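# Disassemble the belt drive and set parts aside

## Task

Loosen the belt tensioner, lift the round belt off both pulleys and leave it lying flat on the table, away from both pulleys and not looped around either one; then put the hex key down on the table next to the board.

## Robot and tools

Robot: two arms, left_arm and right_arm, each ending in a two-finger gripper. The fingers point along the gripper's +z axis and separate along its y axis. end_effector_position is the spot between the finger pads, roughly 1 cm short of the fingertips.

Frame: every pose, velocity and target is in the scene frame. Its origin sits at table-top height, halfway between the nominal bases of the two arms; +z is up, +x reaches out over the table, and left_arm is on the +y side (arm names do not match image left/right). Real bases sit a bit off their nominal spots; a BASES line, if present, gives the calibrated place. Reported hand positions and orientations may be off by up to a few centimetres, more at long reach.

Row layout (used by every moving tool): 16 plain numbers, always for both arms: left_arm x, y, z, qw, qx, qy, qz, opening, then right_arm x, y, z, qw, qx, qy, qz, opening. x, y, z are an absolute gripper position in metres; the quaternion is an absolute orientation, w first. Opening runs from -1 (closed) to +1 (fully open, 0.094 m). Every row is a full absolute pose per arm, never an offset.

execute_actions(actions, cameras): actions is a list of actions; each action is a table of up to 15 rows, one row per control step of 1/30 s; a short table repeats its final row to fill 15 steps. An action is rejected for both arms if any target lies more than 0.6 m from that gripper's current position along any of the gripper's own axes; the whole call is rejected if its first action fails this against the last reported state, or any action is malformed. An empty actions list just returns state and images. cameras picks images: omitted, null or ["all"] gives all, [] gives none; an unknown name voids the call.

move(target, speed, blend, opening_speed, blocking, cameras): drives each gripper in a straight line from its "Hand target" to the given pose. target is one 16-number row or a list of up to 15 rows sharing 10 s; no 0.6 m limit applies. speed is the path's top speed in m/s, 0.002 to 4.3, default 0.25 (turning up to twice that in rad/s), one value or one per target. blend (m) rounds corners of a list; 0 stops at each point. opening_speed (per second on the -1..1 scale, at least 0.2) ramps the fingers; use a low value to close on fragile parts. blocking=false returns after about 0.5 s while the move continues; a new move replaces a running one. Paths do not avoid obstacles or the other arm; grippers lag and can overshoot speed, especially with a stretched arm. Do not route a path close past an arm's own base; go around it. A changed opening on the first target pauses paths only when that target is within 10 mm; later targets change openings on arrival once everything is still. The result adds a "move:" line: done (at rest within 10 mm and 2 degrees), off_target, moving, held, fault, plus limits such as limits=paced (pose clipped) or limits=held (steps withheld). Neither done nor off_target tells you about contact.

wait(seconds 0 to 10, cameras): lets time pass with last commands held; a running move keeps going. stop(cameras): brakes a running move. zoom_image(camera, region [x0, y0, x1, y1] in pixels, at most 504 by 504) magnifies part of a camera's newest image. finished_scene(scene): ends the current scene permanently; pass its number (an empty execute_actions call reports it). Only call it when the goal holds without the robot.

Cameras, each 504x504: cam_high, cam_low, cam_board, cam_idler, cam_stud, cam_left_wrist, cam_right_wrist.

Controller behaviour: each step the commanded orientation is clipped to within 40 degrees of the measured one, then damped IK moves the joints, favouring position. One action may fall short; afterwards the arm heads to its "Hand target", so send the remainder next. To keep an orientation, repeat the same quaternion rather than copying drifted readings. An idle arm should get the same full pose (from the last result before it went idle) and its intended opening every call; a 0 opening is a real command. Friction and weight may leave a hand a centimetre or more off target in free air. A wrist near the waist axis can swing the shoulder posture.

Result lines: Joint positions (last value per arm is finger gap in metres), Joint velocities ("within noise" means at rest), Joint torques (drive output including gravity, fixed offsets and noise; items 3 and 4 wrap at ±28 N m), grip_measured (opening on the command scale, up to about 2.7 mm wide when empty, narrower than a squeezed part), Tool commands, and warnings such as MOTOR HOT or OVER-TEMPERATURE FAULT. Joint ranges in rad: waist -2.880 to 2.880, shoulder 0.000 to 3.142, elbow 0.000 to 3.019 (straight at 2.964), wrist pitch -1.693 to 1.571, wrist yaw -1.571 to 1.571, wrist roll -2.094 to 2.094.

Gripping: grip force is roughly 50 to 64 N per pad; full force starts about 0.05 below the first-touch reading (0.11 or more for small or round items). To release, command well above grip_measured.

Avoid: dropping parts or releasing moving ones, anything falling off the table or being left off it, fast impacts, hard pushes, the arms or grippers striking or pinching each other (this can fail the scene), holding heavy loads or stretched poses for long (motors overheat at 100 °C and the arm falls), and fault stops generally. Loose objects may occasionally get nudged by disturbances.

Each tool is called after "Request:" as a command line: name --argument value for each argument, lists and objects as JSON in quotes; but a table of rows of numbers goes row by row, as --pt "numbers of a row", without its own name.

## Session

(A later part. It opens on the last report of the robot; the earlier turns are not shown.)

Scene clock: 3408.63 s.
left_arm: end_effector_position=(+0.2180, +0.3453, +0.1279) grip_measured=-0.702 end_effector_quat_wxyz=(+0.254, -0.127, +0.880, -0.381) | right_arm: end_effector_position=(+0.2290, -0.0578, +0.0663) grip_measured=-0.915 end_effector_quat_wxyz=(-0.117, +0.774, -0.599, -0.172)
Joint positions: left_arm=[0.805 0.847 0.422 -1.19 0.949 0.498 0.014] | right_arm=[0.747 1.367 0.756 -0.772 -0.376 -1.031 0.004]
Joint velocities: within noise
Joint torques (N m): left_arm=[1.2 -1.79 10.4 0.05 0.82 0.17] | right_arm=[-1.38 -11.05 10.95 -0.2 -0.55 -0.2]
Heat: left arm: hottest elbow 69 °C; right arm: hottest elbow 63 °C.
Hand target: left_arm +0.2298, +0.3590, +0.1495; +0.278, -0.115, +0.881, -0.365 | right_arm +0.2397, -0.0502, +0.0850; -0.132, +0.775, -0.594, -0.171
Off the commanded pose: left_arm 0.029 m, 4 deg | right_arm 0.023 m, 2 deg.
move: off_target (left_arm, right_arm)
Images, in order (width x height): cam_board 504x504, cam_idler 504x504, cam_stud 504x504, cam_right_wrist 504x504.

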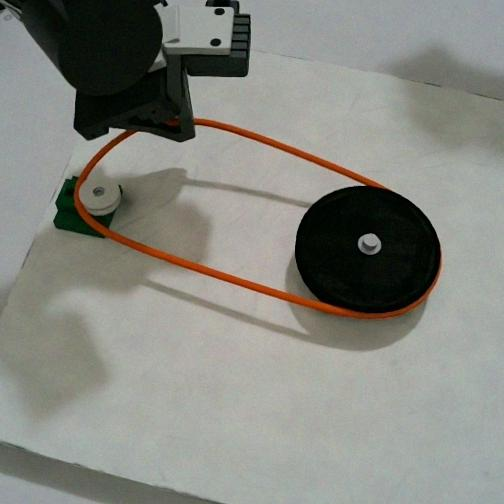

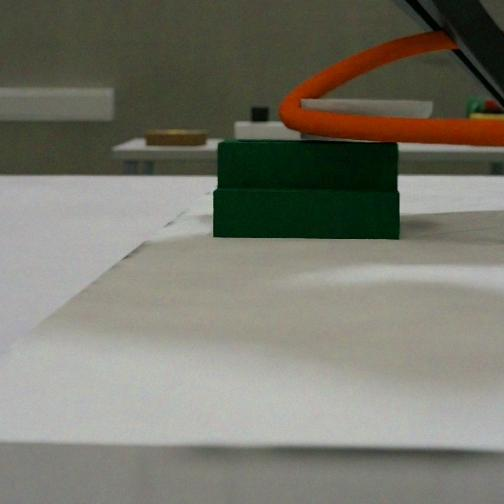

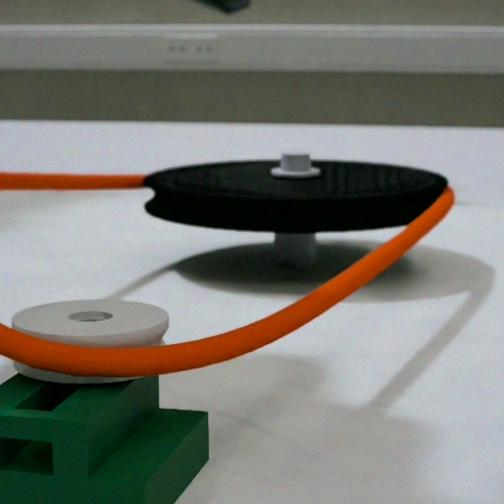

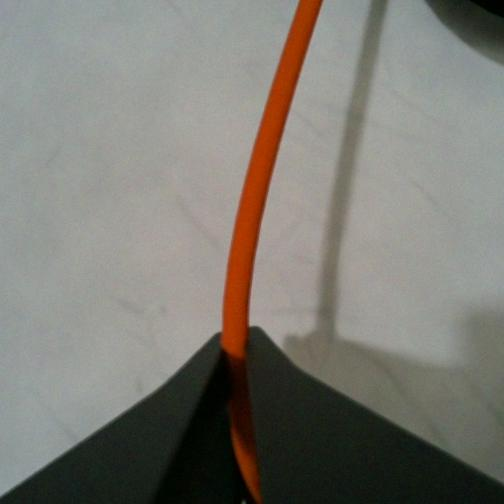

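Request:
move --pt "0.2300 0.3600 0.150 0.2778 -0.1151 0.8811 -0.3650 -0.7 0.2550 -0.0450 0.1250 0.1317 -0.7746 0.5943 0.1717 -0.94" --speed 0.04 --cameras '["cam_right_wrist","cam_board","cam_stud","cam_idler"]'

Scene clock: 3419.37 s.
left_arm: end_effector_position=(+0.2180, +0.3453, +0.1279) grip_measured=-0.702 end_effector_quat_wxyz=(+0.254, -0.127, +0.880, -0.381) | right_arm: end_effector_position=(+0.2397, -0.0608, +0.0892) grip_measured=-0.915 end_effector_quat_wxyz=(-0.098, +0.772, -0.604, -0.170)
Joint positions: left_arm=[0.805 0.847 0.422 -1.19 0.949 0.498 0.014] | right_arm=[0.724 1.363 0.83 -0.895 -0.371 -1.052 0.004]
Joint velocities: within noise
Joint torques (N m): left_arm=[1.2 -1.73 10.4 0.05 0.82 0.17] | right_arm=[-0.91 -13.22 13.31 -0.47 -0.9 -0.2]
Heat: left arm: hottest elbow 69 °C; right arm: hottest elbow 64 °C.
Hand target: left_arm +0.2298, +0.3590, +0.1495; +0.278, -0.115, +0.881, -0.365 | right_arm +0.2539, -0.0461, +0.1246; -0.132, +0.775, -0.594, -0.171
Off the commanded pose: left_arm 0.029 m, 4 deg | right_arm 0.042 m, 4 deg.
move: off_target (left_arm, right_arm)
Images, in order (width x height): cam_board 504x504, cam_idler 504x504, cam_stud 504x504, cam_right_wrist 504x504.

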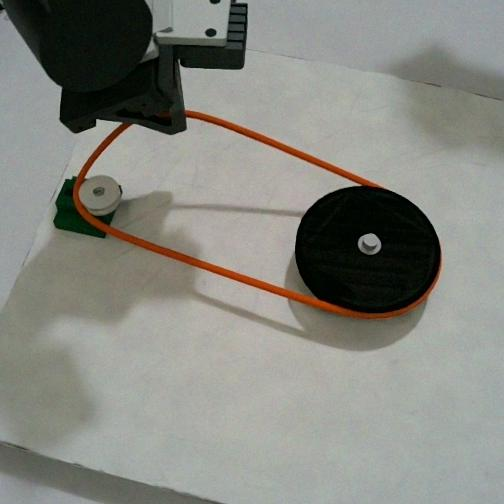

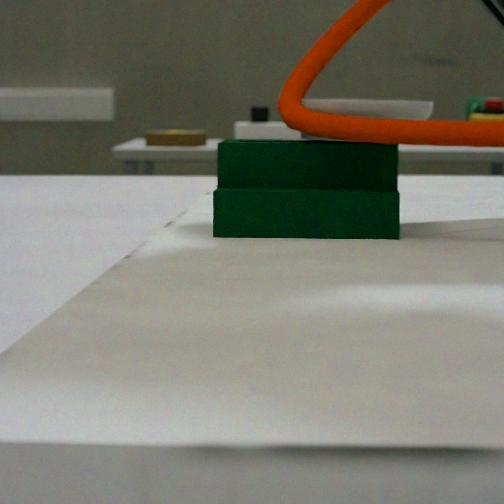

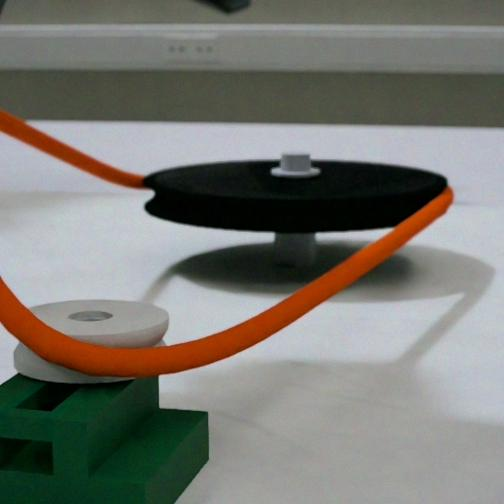

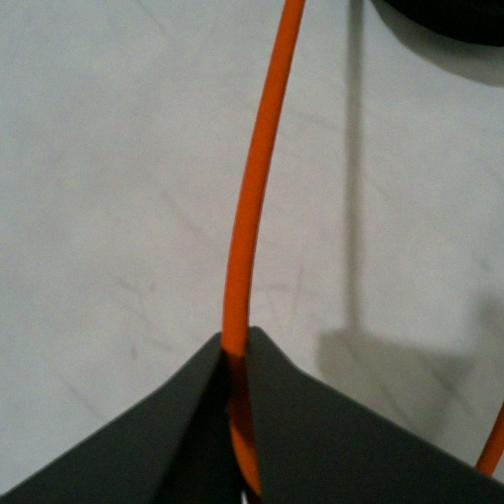

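Request:
move --pt "0.2300 0.3600 0.150 0.2778 -0.1151 0.8811 -0.3650 -0.7 0.2750 -0.0650 0.1550 0.1317 -0.7746 0.5943 0.1717 -0.94" --speed 0.04 --cameras '["cam_right_wrist","cam_board","cam_stud","cam_idler"]'

Scene clock: 3423.23 s.
left_arm: end_effector_position=(+0.2180, +0.3453, +0.1279) grip_measured=-0.702 end_effector_quat_wxyz=(+0.254, -0.127, +0.880, -0.381) | right_arm: end_effector_position=(+0.2566, -0.0705, +0.1318) grip_measured=-0.915 end_effector_quat_wxyz=(-0.108, +0.777, -0.594, -0.179)
Joint positions: left_arm=[0.805 0.847 0.422 -1.19 0.949 0.498 0.014] | right_arm=[0.661 1.322 0.912 -1.029 -0.402 -1.136 0.004]
Joint velocities: within noise
Joint torques (N m): left_arm=[1.26 -1.79 10.41 0.06 0.83 0.17] | right_arm=[-2.2 -11.16 12.86 0.01 -0.31 -0.17]
Heat: left arm: hottest elbow 70 °C; right arm: hottest elbow 66 °C.
Hand target: left_arm +0.2298, +0.3590, +0.1495; +0.278, -0.115, +0.881, -0.365 | right_arm +0.2742, -0.0656, +0.1549; -0.132, +0.774, -0.594, -0.171
Off the commanded pose: left_arm 0.029 m, 4 deg | right_arm 0.030 m, 3 deg.
move: off_target (left_arm, right_arm)
Images, in order (width x height): cam_board 504x504, cam_idler 504x504, cam_stud 504x504, cam_right_wrist 504x504.

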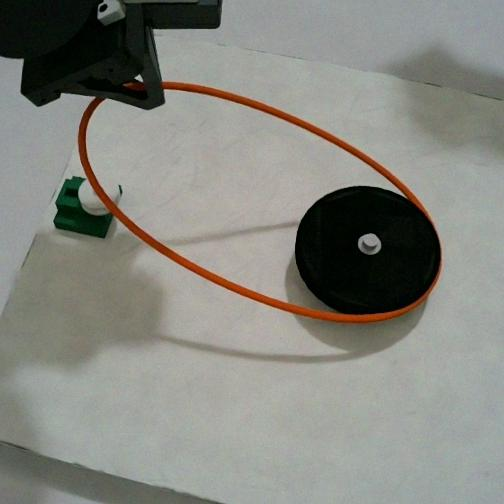

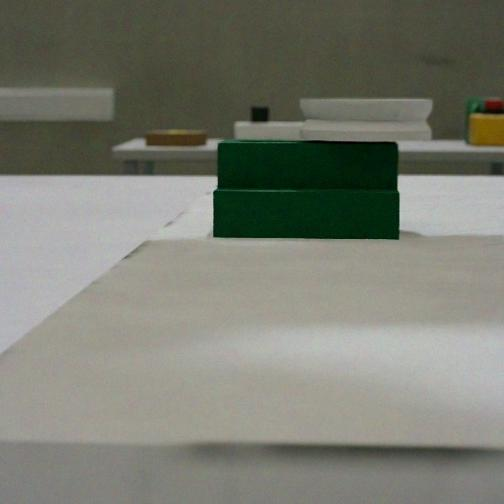

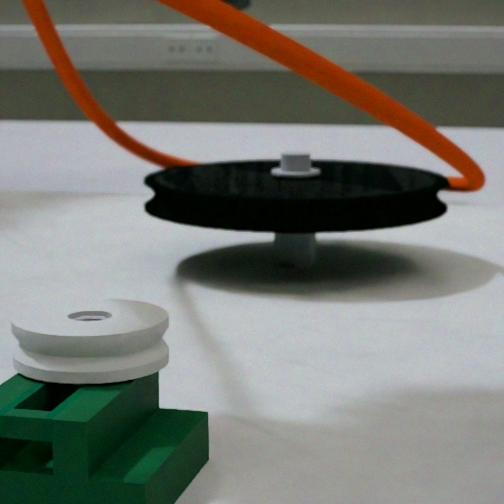

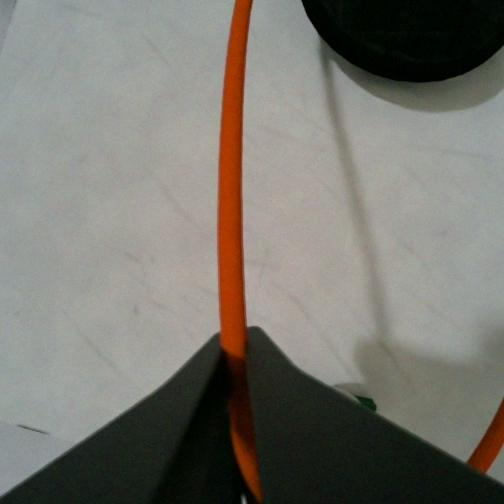

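Request:
move --pt "0.2300 0.3600 0.150 0.2778 -0.1151 0.8811 -0.3650 -0.7 0.2850 -0.0500 0.2300 0.1317 -0.7746 0.5943 0.1717 -0.94" --speed 0.06 --cameras '["cam_right_wrist","cam_board","cam_stud","cam_high","cam_low"]'

Scene clock: 3431.97 s.
left_arm: end_effector_position=(+0.2180, +0.3453, +0.1279) grip_measured=-0.702 end_effector_quat_wxyz=(+0.254, -0.127, +0.880, -0.381) | right_arm: end_effector_position=(+0.2725, -0.0583, +0.2059) grip_measured=-0.915 end_effector_quat_wxyz=(-0.110, +0.776, -0.595, -0.177)
Joint positions: left_arm=[0.805 0.847 0.422 -1.19 0.949 0.498 0.014] | right_arm=[0.661 1.31 1.105 -1.229 -0.399 -1.134 0.004]
Joint velocities: within noise
Joint torques (N m): left_arm=[1.14 -1.79 10.41 0.03 0.82 0.17] | right_arm=[-0.21 -10.99 13.76 0.08 -0.31 -0.04]
Heat: left arm: hottest elbow 70 °C; right arm: hottest elbow 67 °C.
Hand target: left_arm +0.2298, +0.3590, +0.1495; +0.278, -0.115, +0.881, -0.365 | right_arm +0.2842, -0.0508, +0.2299; -0.132, +0.774, -0.594, -0.172
Off the commanded pose: left_arm 0.029 m, 4 deg | right_arm 0.028 m, 3 deg.
move: off_target (left_arm, right_arm)
Images, in order (width x height): cam_high 504x504, cam_low 504x504, cam_board 504x504, cam_stud 504x504, cam_right_wrist 504x504.

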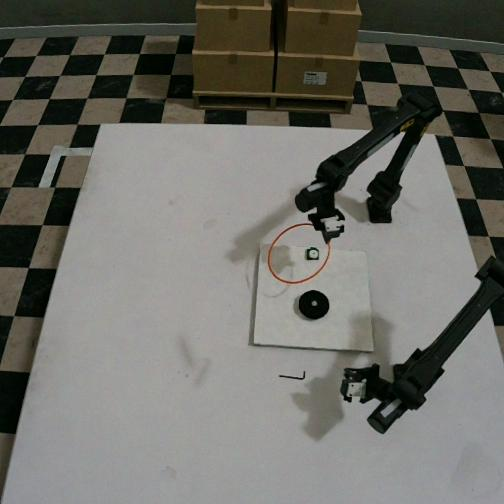

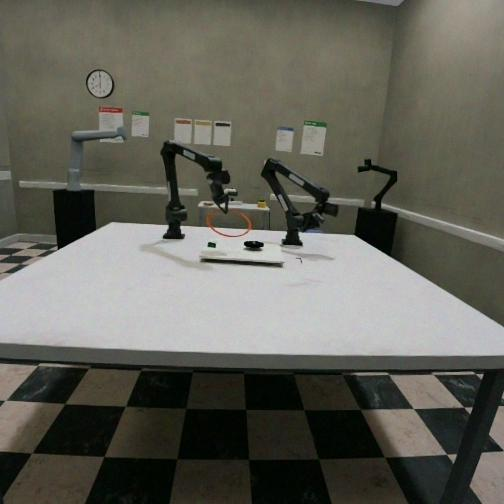

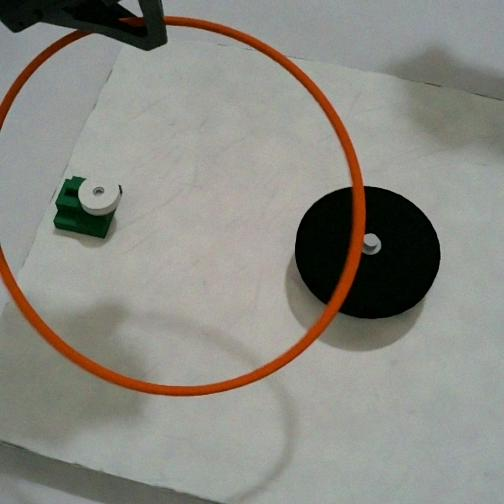

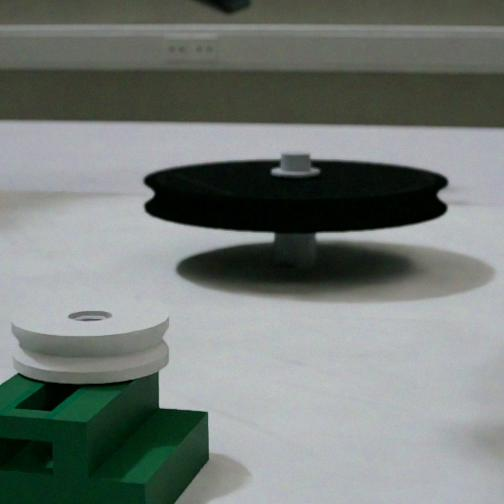

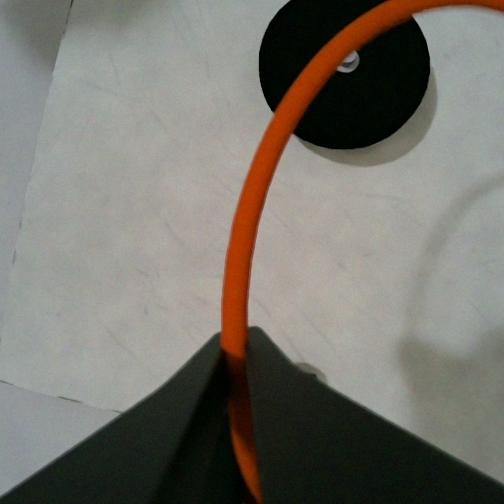

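Request:
move --pt "0.2300 0.3600 0.150 0.2778 -0.1151 0.8811 -0.3650 -0.7 0.2600 -0.1600 0.2500 0.1317 -0.7746 0.5943 0.1717 -0.94" --pt "0.2300 0.3600 0.150 0.2778 -0.1151 0.8811 -0.3650 -0.7 0.2400 -0.2500 0.2400 0.1874 -0.4882 0.8455 0.1082 -0.94" --speed 0.1

Scene clock: 3453.50 s.
left_arm: end_effector_position=(+0.2180, +0.3453, +0.1279) grip_measured=-0.702 end_effector_quat_wxyz=(+0.254, -0.127, +0.880, -0.381) | right_arm: end_effector_position=(+0.2373, -0.2469, +0.2411) grip_measured=-0.915 end_effector_quat_wxyz=(+0.180, -0.497, +0.841, +0.112)
Joint positions: left_arm=[0.805 0.847 0.422 -1.19 0.949 0.498 0.014] | right_arm=[0.22 0.787 0.844 -1.34 -0.319 -0.79 0.004]
Joint velocities: within noise
Joint torques (N m): left_arm=[1.26 -1.73 10.41 0.05 0.82 0.17] | right_arm=[-1.73 -3.66 8.95 1.62 -0.19 0]
Heat: left arm: hottest elbow 71 °C; right arm: hottest elbow 71 °C.
Hand target: left_arm +0.2298, +0.3590, +0.1495; +0.278, -0.115, +0.881, -0.365 | right_arm +0.2400, -0.2500, +0.2401; +0.187, -0.488, +0.846, +0.108
Off the commanded pose: left_arm 0.029 m, 4 deg | right_arm 0.004 m, 2 deg.
move: off_target (left_arm)

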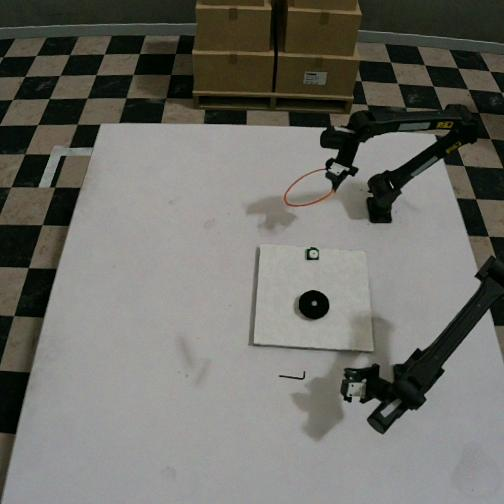

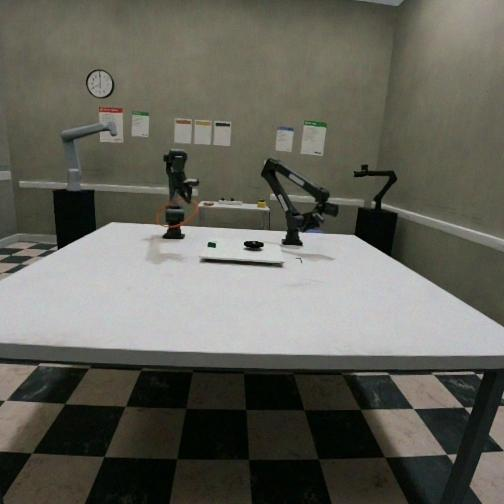

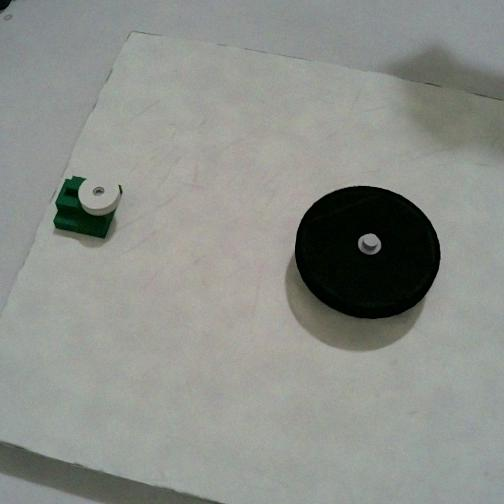

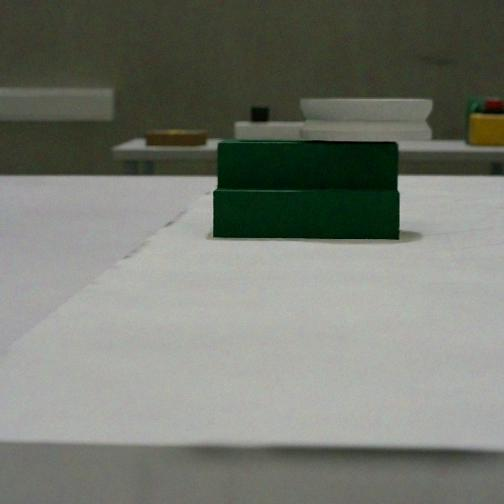

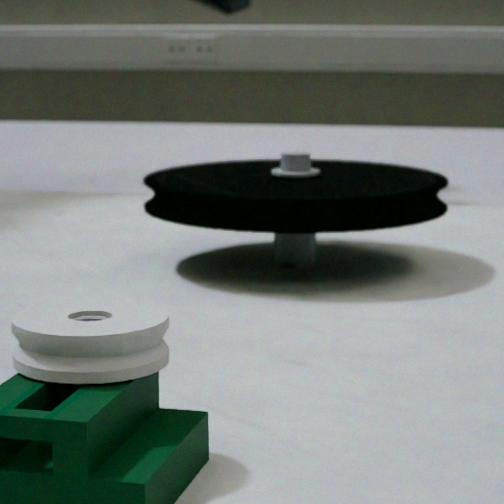

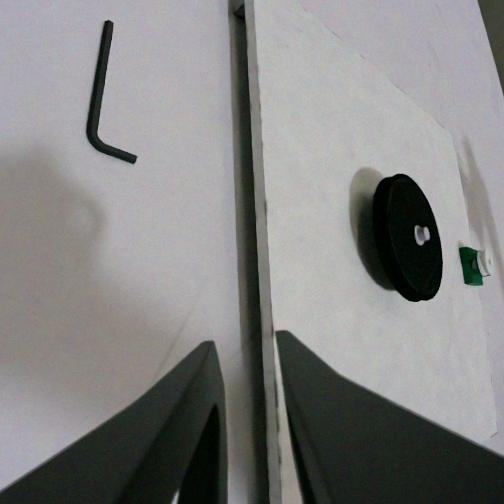

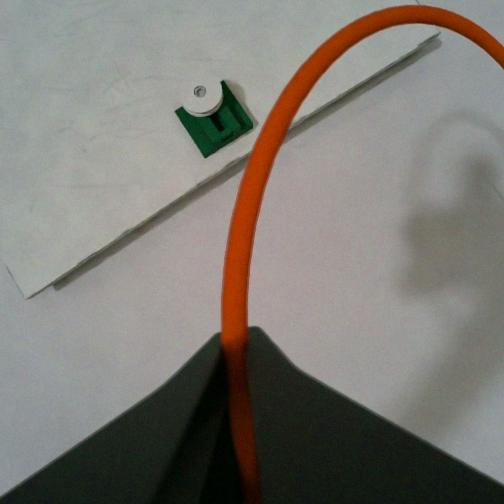

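Request:
move --pt "0.2300 0.3600 0.150 0.2778 -0.1151 0.8811 -0.3650 -0.7 0.2380 -0.2500 0.1200 0.1874 -0.4882 0.8455 0.1082 -0.94" --speed 0.1 --cameras '["cam_high","cam_low","cam_right_wrist"]'

Request:
zoom_image --camera "cam_high" --region '[240, 120, 420, 300]'

Request:
zoom_image --camera "cam_low" --region '[130, 180, 250, 270]'

Scene clock: 3460.17 s.
left_arm: end_effector_position=(+0.2180, +0.3453, +0.1279) grip_measured=-0.702 end_effector_quat_wxyz=(+0.254, -0.127, +0.880, -0.381) | right_arm: end_effector_position=(+0.2351, -0.2476, +0.1241) grip_measured=-0.915 end_effector_quat_wxyz=(+0.187, -0.497, +0.840, +0.109)
Joint positions: left_arm=[0.805 0.847 0.422 -1.19 0.949 0.498 0.014] | right_arm=[0.22 0.81 0.542 -0.999 -0.318 -0.788 0.004]
Joint velocities: within noise
Joint torques (N m): left_arm=[1.14 -1.73 10.43 0.05 0.82 0.17] | right_arm=[-1.61 -2.08 8.77 1.52 -0.2 -0.06]
Heat: left arm: hottest elbow 71 °C; right arm: hottest elbow 70 °C.
Hand target: left_arm +0.2298, +0.3590, +0.1495; +0.278, -0.115, +0.881, -0.365 | right_arm +0.2379, -0.2501, +0.1201; +0.187, -0.488, +0.845, +0.108
Off the commanded pose: left_arm 0.029 m, 4 deg | right_arm 0.006 m, 1 deg.
move: off_target (left_arm)
Images, in order (width x height): cam_high 504x504, cam_low 504x504, cam_right_wrist 504x504.

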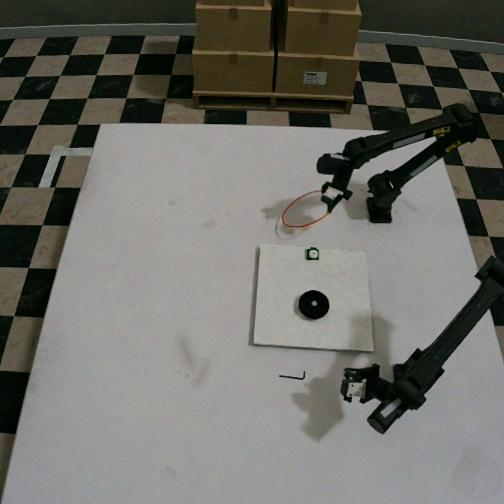

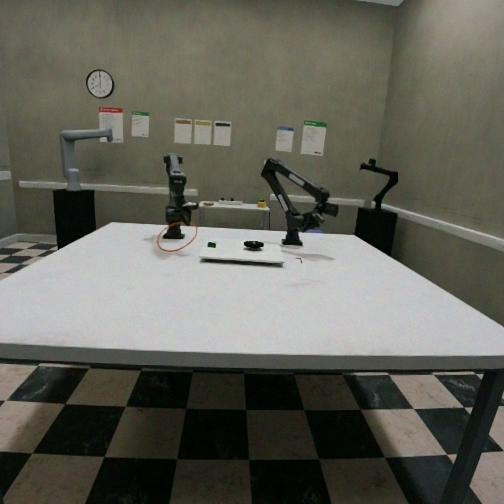

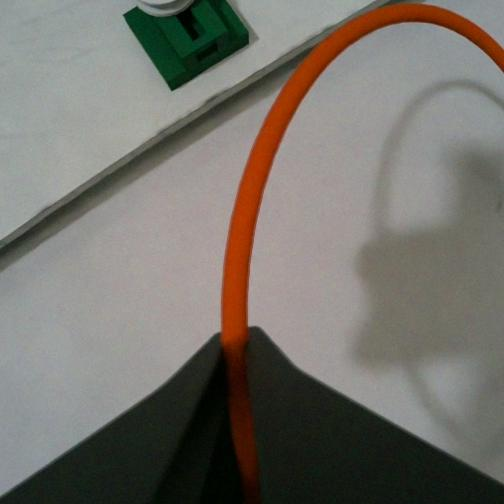

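Scaled by 2.800.

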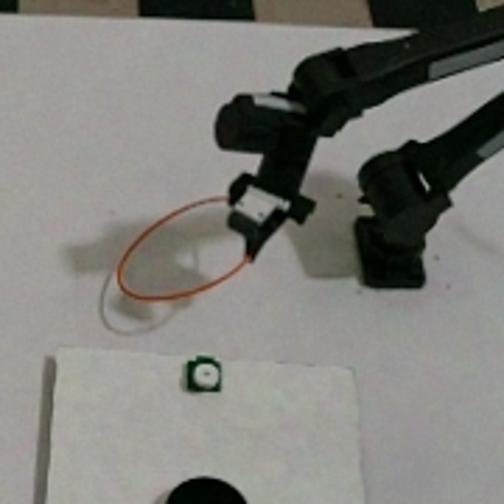

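Scaled by 4.200.

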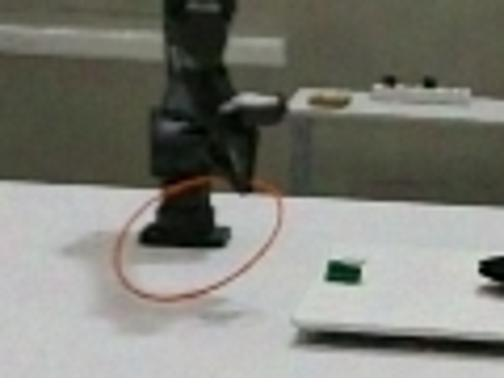

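Request:
move --pt "0.2300 0.3600 0.150 0.2778 -0.1151 0.8811 -0.3650 -0.7 0.2380 -0.2800 0.1200 0.3142 -0.5190 0.7872 -0.1095 -0.94" --speed 0.12 --cameras '["cam_high","cam_low","cam_right_wrist"]'

Request:
zoom_image --camera "cam_high" --region '[240, 120, 420, 300]'

Request:
zoom_image --camera "cam_low" --region '[130, 180, 250, 270]'

Scene clock: 3474.77 s.
left_arm: end_effector_position=(+0.2180, +0.3454, +0.1279) grip_measured=-0.702 end_effector_quat_wxyz=(+0.254, -0.128, +0.880, -0.380) | right_arm: end_effector_position=(+0.2369, -0.2836, +0.1196) grip_measured=-0.915 end_effector_quat_wxyz=(+0.304, -0.512, +0.796, -0.107)
Joint positions: left_arm=[0.806 0.847 0.422 -1.19 0.949 0.498 0.014] | right_arm=[0.349 0.47 0.344 -0.791 0.077 -0.809 0.004]
Joint velocities: within noise
Joint torques (N m): left_arm=[1.2 -1.73 10.4 0.03 0.82 0.17] | right_arm=[0.73 -0.5 9.44 2.37 0.09 -0.15]
Heat: left arm: hottest elbow 72 °C; right arm: hottest elbow 67 °C.
Hand target: left_arm +0.2298, +0.3591, +0.1495; +0.278, -0.115, +0.881, -0.365 | right_arm +0.2379, -0.2801, +0.1200; +0.314, -0.519, +0.787, -0.109
Off the commanded pose: left_arm 0.029 m, 4 deg | right_arm 0.004 m, 2 deg.
move: off_target (left_arm)
Images, in order (width x height): cam_high 504x504, cam_low 504x504, cam_right_wrist 504x504.

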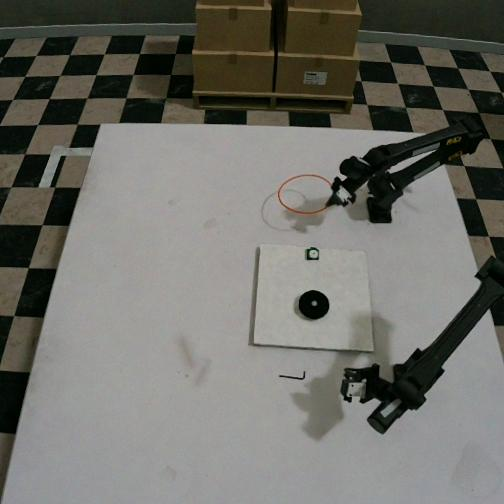

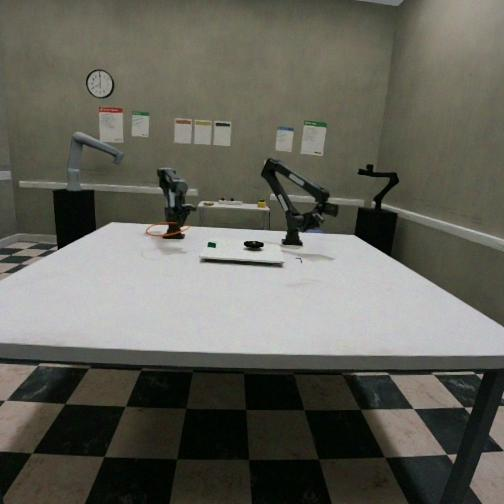

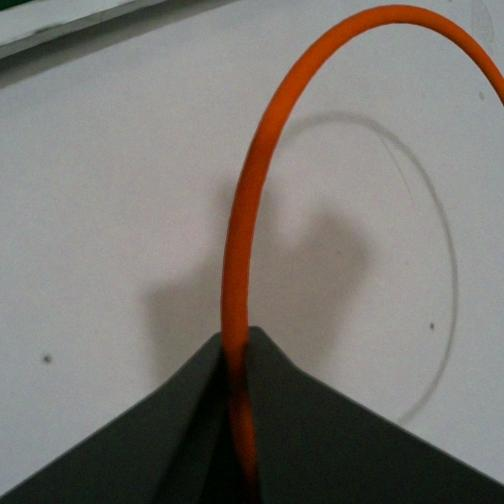

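Scaled by 2.800.

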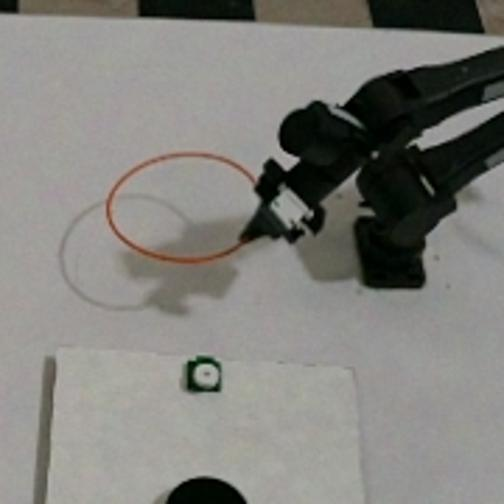

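Scaled by 4.200.

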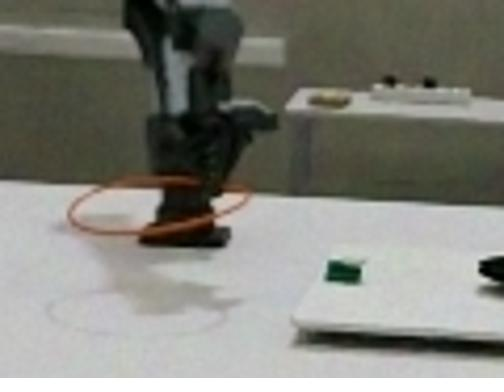

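Request:
move --pt "0.2300 0.3600 0.150 0.2778 -0.1151 0.8811 -0.3650 -0.7 0.2400 -0.2800 0.0350 0.3142 -0.5190 0.7872 -0.1095 -0.94" --speed 0.08 --cameras '["cam_high","cam_low","cam_right_wrist"]'

Request:
zoom_image --camera "cam_low" --region '[130, 180, 250, 270]'

Scene clock: 3480.23 s.
left_arm: end_effector_position=(+0.2180, +0.3454, +0.1279) grip_measured=-0.702 end_effector_quat_wxyz=(+0.254, -0.128, +0.880, -0.380) | right_arm: end_effector_position=(+0.2397, -0.2825, +0.0371) grip_measured=-0.916 end_effector_quat_wxyz=(+0.311, -0.512, +0.793, -0.109)
Joint positions: left_arm=[0.806 0.847 0.422 -1.19 0.949 0.498 0.014] | right_arm=[0.349 0.635 0.144 -0.412 0.077 -0.813 0.004]
Joint velocities: within noise
Joint torques (N m): left_arm=[1.08 -1.73 10.4 0.05 0.82 0.18] | right_arm=[-0.03 0.67 8.57 2.36 -0.04 -0.17]
Heat: left arm: hottest elbow 72 °C; right arm: hottest elbow 67 °C.
Hand target: left_arm +0.2298, +0.3591, +0.1495; +0.278, -0.115, +0.881, -0.365 | right_arm +0.2397, -0.2801, +0.0352; +0.314, -0.519, +0.787, -0.110
Off the commanded pose: left_arm 0.029 m, 4 deg | right_arm 0.003 m, 1 deg.
move: off_target (left_arm)
Images, in order (width x height): cam_high 504x504, cam_low 504x504, cam_right_wrist 504x504.

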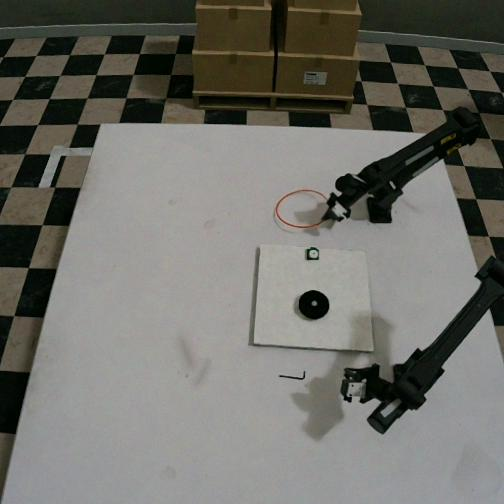

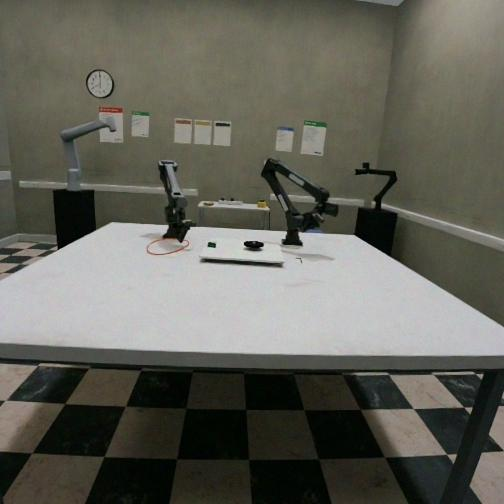

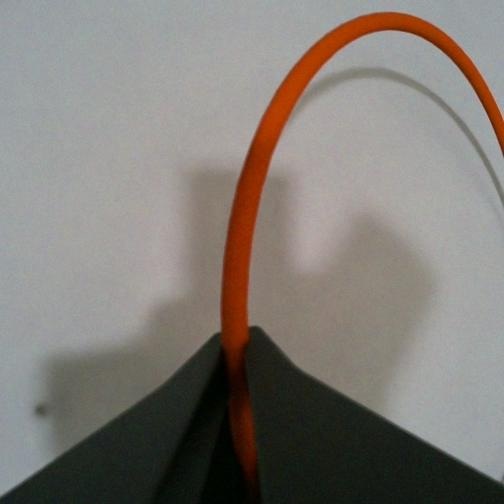

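Scaled by 4.200.

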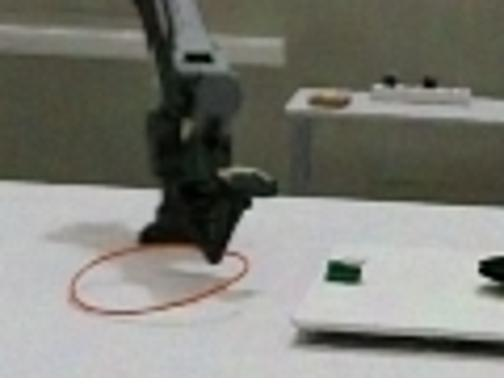

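Continue lowering gently.

Request:
move --pt "0.2300 0.3600 0.150 0.2778 -0.1151 0.8811 -0.3650 -0.7 0.2400 -0.2800 0.0180 0.3142 -0.5190 0.7872 -0.1095 -0.94" --speed 0.04 --cameras '["cam_right_wrist"]'

Request:
move --pt "0.2300 0.3600 0.150 0.2778 -0.1151 0.8811 -0.3650 -0.7 0.2400 -0.2800 0.0130 0.3142 -0.5190 0.7872 -0.1095 -0.94" --speed 0.03 --cameras '["cam_low","cam_right_wrist"]'

Request:
zoom_image --camera "cam_low" --region '[130, 180, 250, 270]'

Scene clock: 3485.80 s.
left_arm: end_effector_position=(+0.2180, +0.3454, +0.1279) grip_measured=-0.702 end_effector_quat_wxyz=(+0.254, -0.128, +0.880, -0.380) | right_arm: end_effector_position=(+0.2405, -0.2822, +0.0205) grip_measured=-0.916 end_effector_quat_wxyz=(+0.312, -0.512, +0.793, -0.109)
Joint positions: left_arm=[0.806 0.847 0.422 -1.19 0.949 0.498 0.014] | right_arm=[0.349 0.715 0.11 -0.297 0.077 -0.814 0.004]
Joint velocities: within noise
Joint torques (N m): left_arm=[1.2 -1.73 10.41 0.05 0.82 0.17] | right_arm=[-0.09 0.15 7.91 2.26 -0.05 -0.18]
Heat: left arm: hottest elbow 72 °C; right arm: hottest elbow 66 °C.
Hand target: left_arm +0.2298, +0.3591, +0.1495; +0.278, -0.115, +0.881, -0.365 | right_arm +0.2398, -0.2801, +0.0183; +0.314, -0.519, +0.787, -0.110
Off the commanded pose: left_arm 0.029 m, 4 deg | right_arm 0.003 m, 1 deg.
move: off_target (left_arm)
Images, in order (width x height): cam_right_wrist 504x504.

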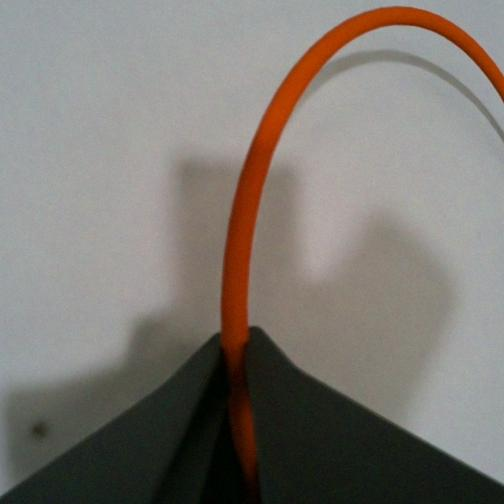

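Scene clock: 3486.83 s.
left_arm: end_effector_position=(+0.2180, +0.3454, +0.1279) grip_measured=-0.702 end_effector_quat_wxyz=(+0.254, -0.128, +0.880, -0.380) | right_arm: end_effector_position=(+0.2407, -0.2821, +0.0154) grip_measured=-0.916 end_effector_quat_wxyz=(+0.312, -0.512, +0.793, -0.109)
Joint positions: left_arm=[0.806 0.847 0.422 -1.19 0.949 0.498 0.014] | right_arm=[0.349 0.744 0.101 -0.259 0.077 -0.814 0.004]
Joint velocities: within noise
Joint torques (N m): left_arm=[1.14 -1.67 10.41 0.03 0.82 0.18] | right_arm=[-0.15 0.09 7.72 2.32 -0.04 -0.17]
Heat: left arm: hottest elbow 72 °C; right arm: hottest elbow 66 °C.
Hand target: left_arm +0.2298, +0.3591, +0.1495; +0.278, -0.115, +0.881, -0.365 | right_arm +0.2399, -0.2801, +0.0133; +0.314, -0.519, +0.787, -0.110
Off the commanded pose: left_arm 0.029 m, 4 deg | right_arm 0.003 m, 1 deg.
move: off_target (left_arm)
Images, in order (width x height): cam_low 504x504, cam_right_wrist 504x504.

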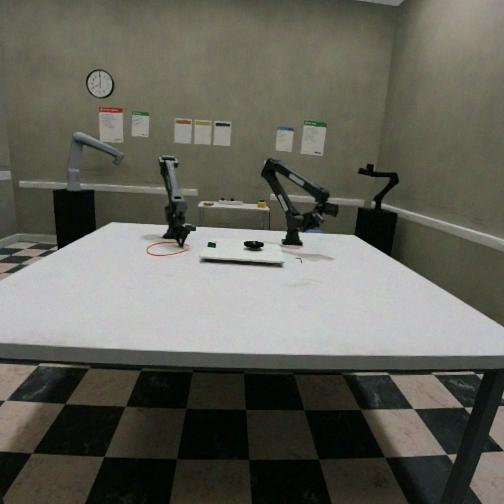

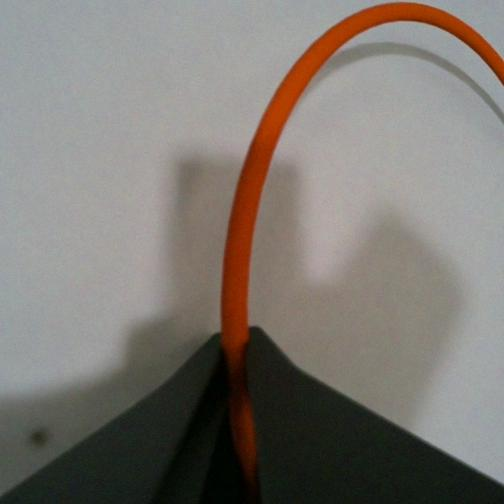

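Scaled by 4.200.

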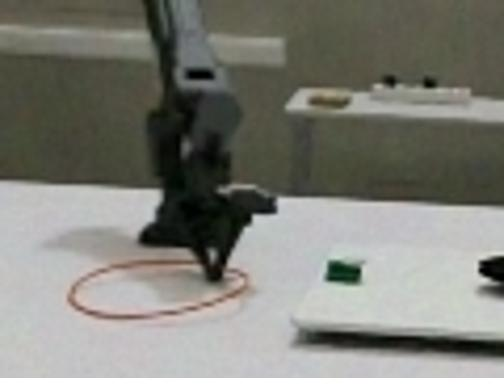

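Request:
move --pt "0.2300 0.3600 0.150 0.2778 -0.1151 0.8811 -0.3650 -0.7 0.2400 -0.2800 0.0080 0.3142 -0.5190 0.7872 -0.1095 -0.94" --speed 0.03 --cameras '["cam_low","cam_right_wrist"]'

Request:
zoom_image --camera "cam_low" --region '[130, 180, 250, 270]'

Scene clock: 3491.37 s.
left_arm: end_effector_position=(+0.2180, +0.3454, +0.1279) grip_measured=-0.702 end_effector_quat_wxyz=(+0.254, -0.128, +0.880, -0.380) | right_arm: end_effector_position=(+0.2422, -0.2816, +0.0121) grip_measured=-0.916 end_effector_quat_wxyz=(+0.314, -0.512, +0.792, -0.110)
Joint positions: left_arm=[0.806 0.847 0.422 -1.19 0.949 0.498 0.014] | right_arm=[0.349 0.772 0.094 -0.218 0.077 -0.814 0.004]
Joint velocities: within noise
Joint torques (N m): left_arm=[1.26 -1.79 10.41 0.03 0.82 0.18] | right_arm=[-0.09 -0.03 7.32 2.36 -0.05 -0.17]
Heat: left arm: hottest elbow 72 °C; right arm: hottest elbow 66 °C.
Hand target: left_arm +0.2298, +0.3591, +0.1495; +0.278, -0.115, +0.881, -0.365 | right_arm +0.2396, -0.2802, +0.0082; +0.314, -0.519, +0.787, -0.110
Off the commanded pose: left_arm 0.029 m, 4 deg | right_arm 0.005 m, 1 deg.
move: off_target (left_arm)
Images, in order (width x height): cam_low 504x504, cam_right_wrist 504x504.

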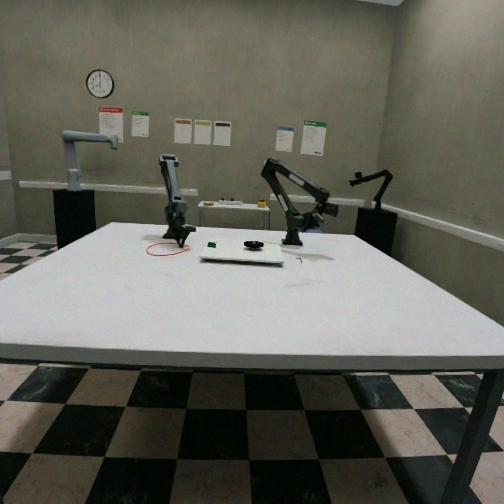

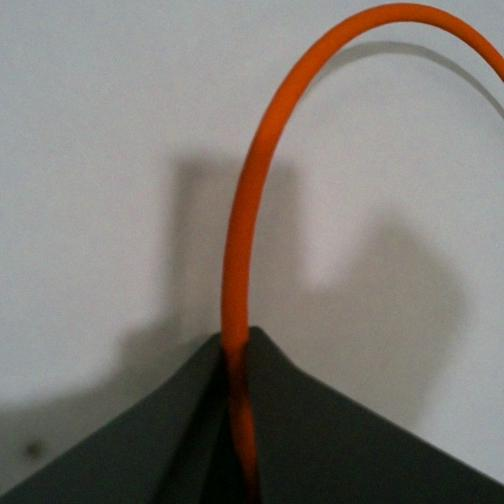

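Scaled by 4.200.

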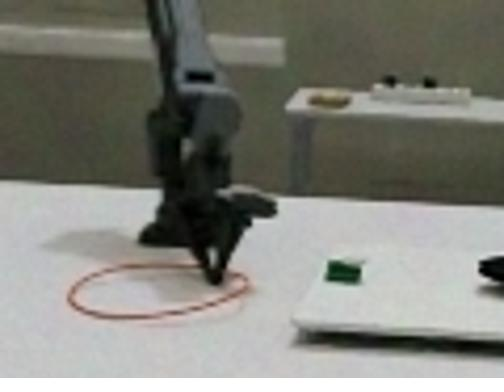

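Request:
move --pt "0.2300 0.3600 0.150 0.2778 -0.1151 0.8811 -0.3650 -0.7 0.2400 -0.2800 0.0080 0.3142 -0.5190 0.7872 -0.1095 -0.6" --speed 0.03 --opening_speed 0.2 --cameras '["cam_low","cam_right_wrist"]'

Request:
zoom_image --camera "cam_low" --region '[130, 180, 250, 270]'

Scene clock: 3496.33 s.
left_arm: end_effector_position=(+0.2180, +0.3454, +0.1279) grip_measured=-0.702 end_effector_quat_wxyz=(+0.254, -0.128, +0.880, -0.380) | right_arm: end_effector_position=(+0.2452, -0.2809, +0.0146) grip_measured=-0.604 end_effector_quat_wxyz=(+0.321, -0.510, +0.790, -0.113)
Joint positions: left_arm=[0.806 0.847 0.422 -1.19 0.949 0.498 0.014] | right_arm=[0.349 0.773 0.094 -0.202 0.08 -0.815 0.019]
Joint velocities: within noise
Joint torques (N m): left_arm=[1.2 -1.67 10.43 0.03 0.82 0.17] | right_arm=[-0.15 -0.09 7.36 1.78 -0.18 -0.16]
Heat: left arm: hottest elbow 72 °C; right arm: hottest elbow 65 °C.
Hand target: left_arm +0.2298, +0.3591, +0.1495; +0.278, -0.115, +0.881, -0.365 | right_arm +0.2397, -0.2803, +0.0081; +0.314, -0.519, +0.787, -0.110
Off the commanded pose: left_arm 0.029 m, 4 deg | right_arm 0.008 m, 1 deg.
move: off_target (left_arm)
Images, in order (width x height): cam_low 504x504, cam_right_wrist 504x504.

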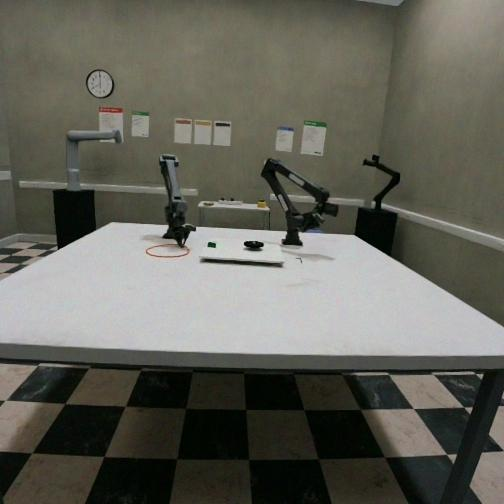

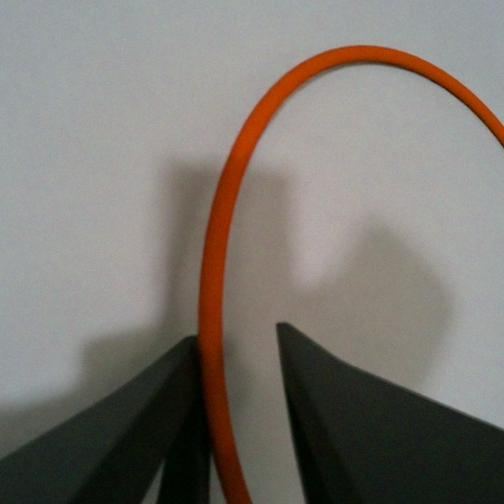

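Scaled by 4.200.

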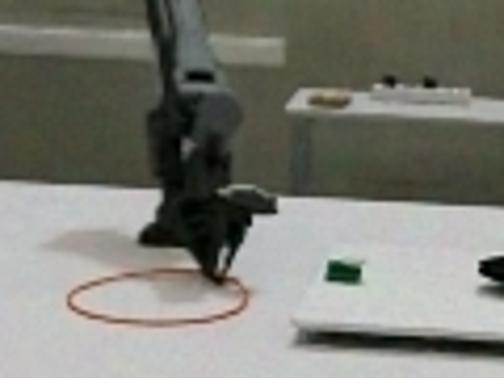

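Request:
zoom_image --camera "cam_right_wrist" --region '[130, 280, 350, 500]'

Scaled by 2.291.

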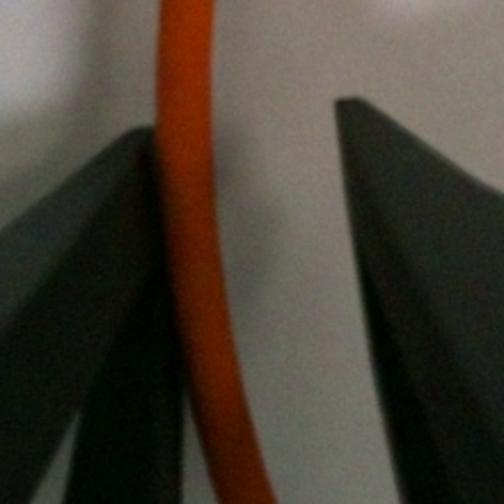

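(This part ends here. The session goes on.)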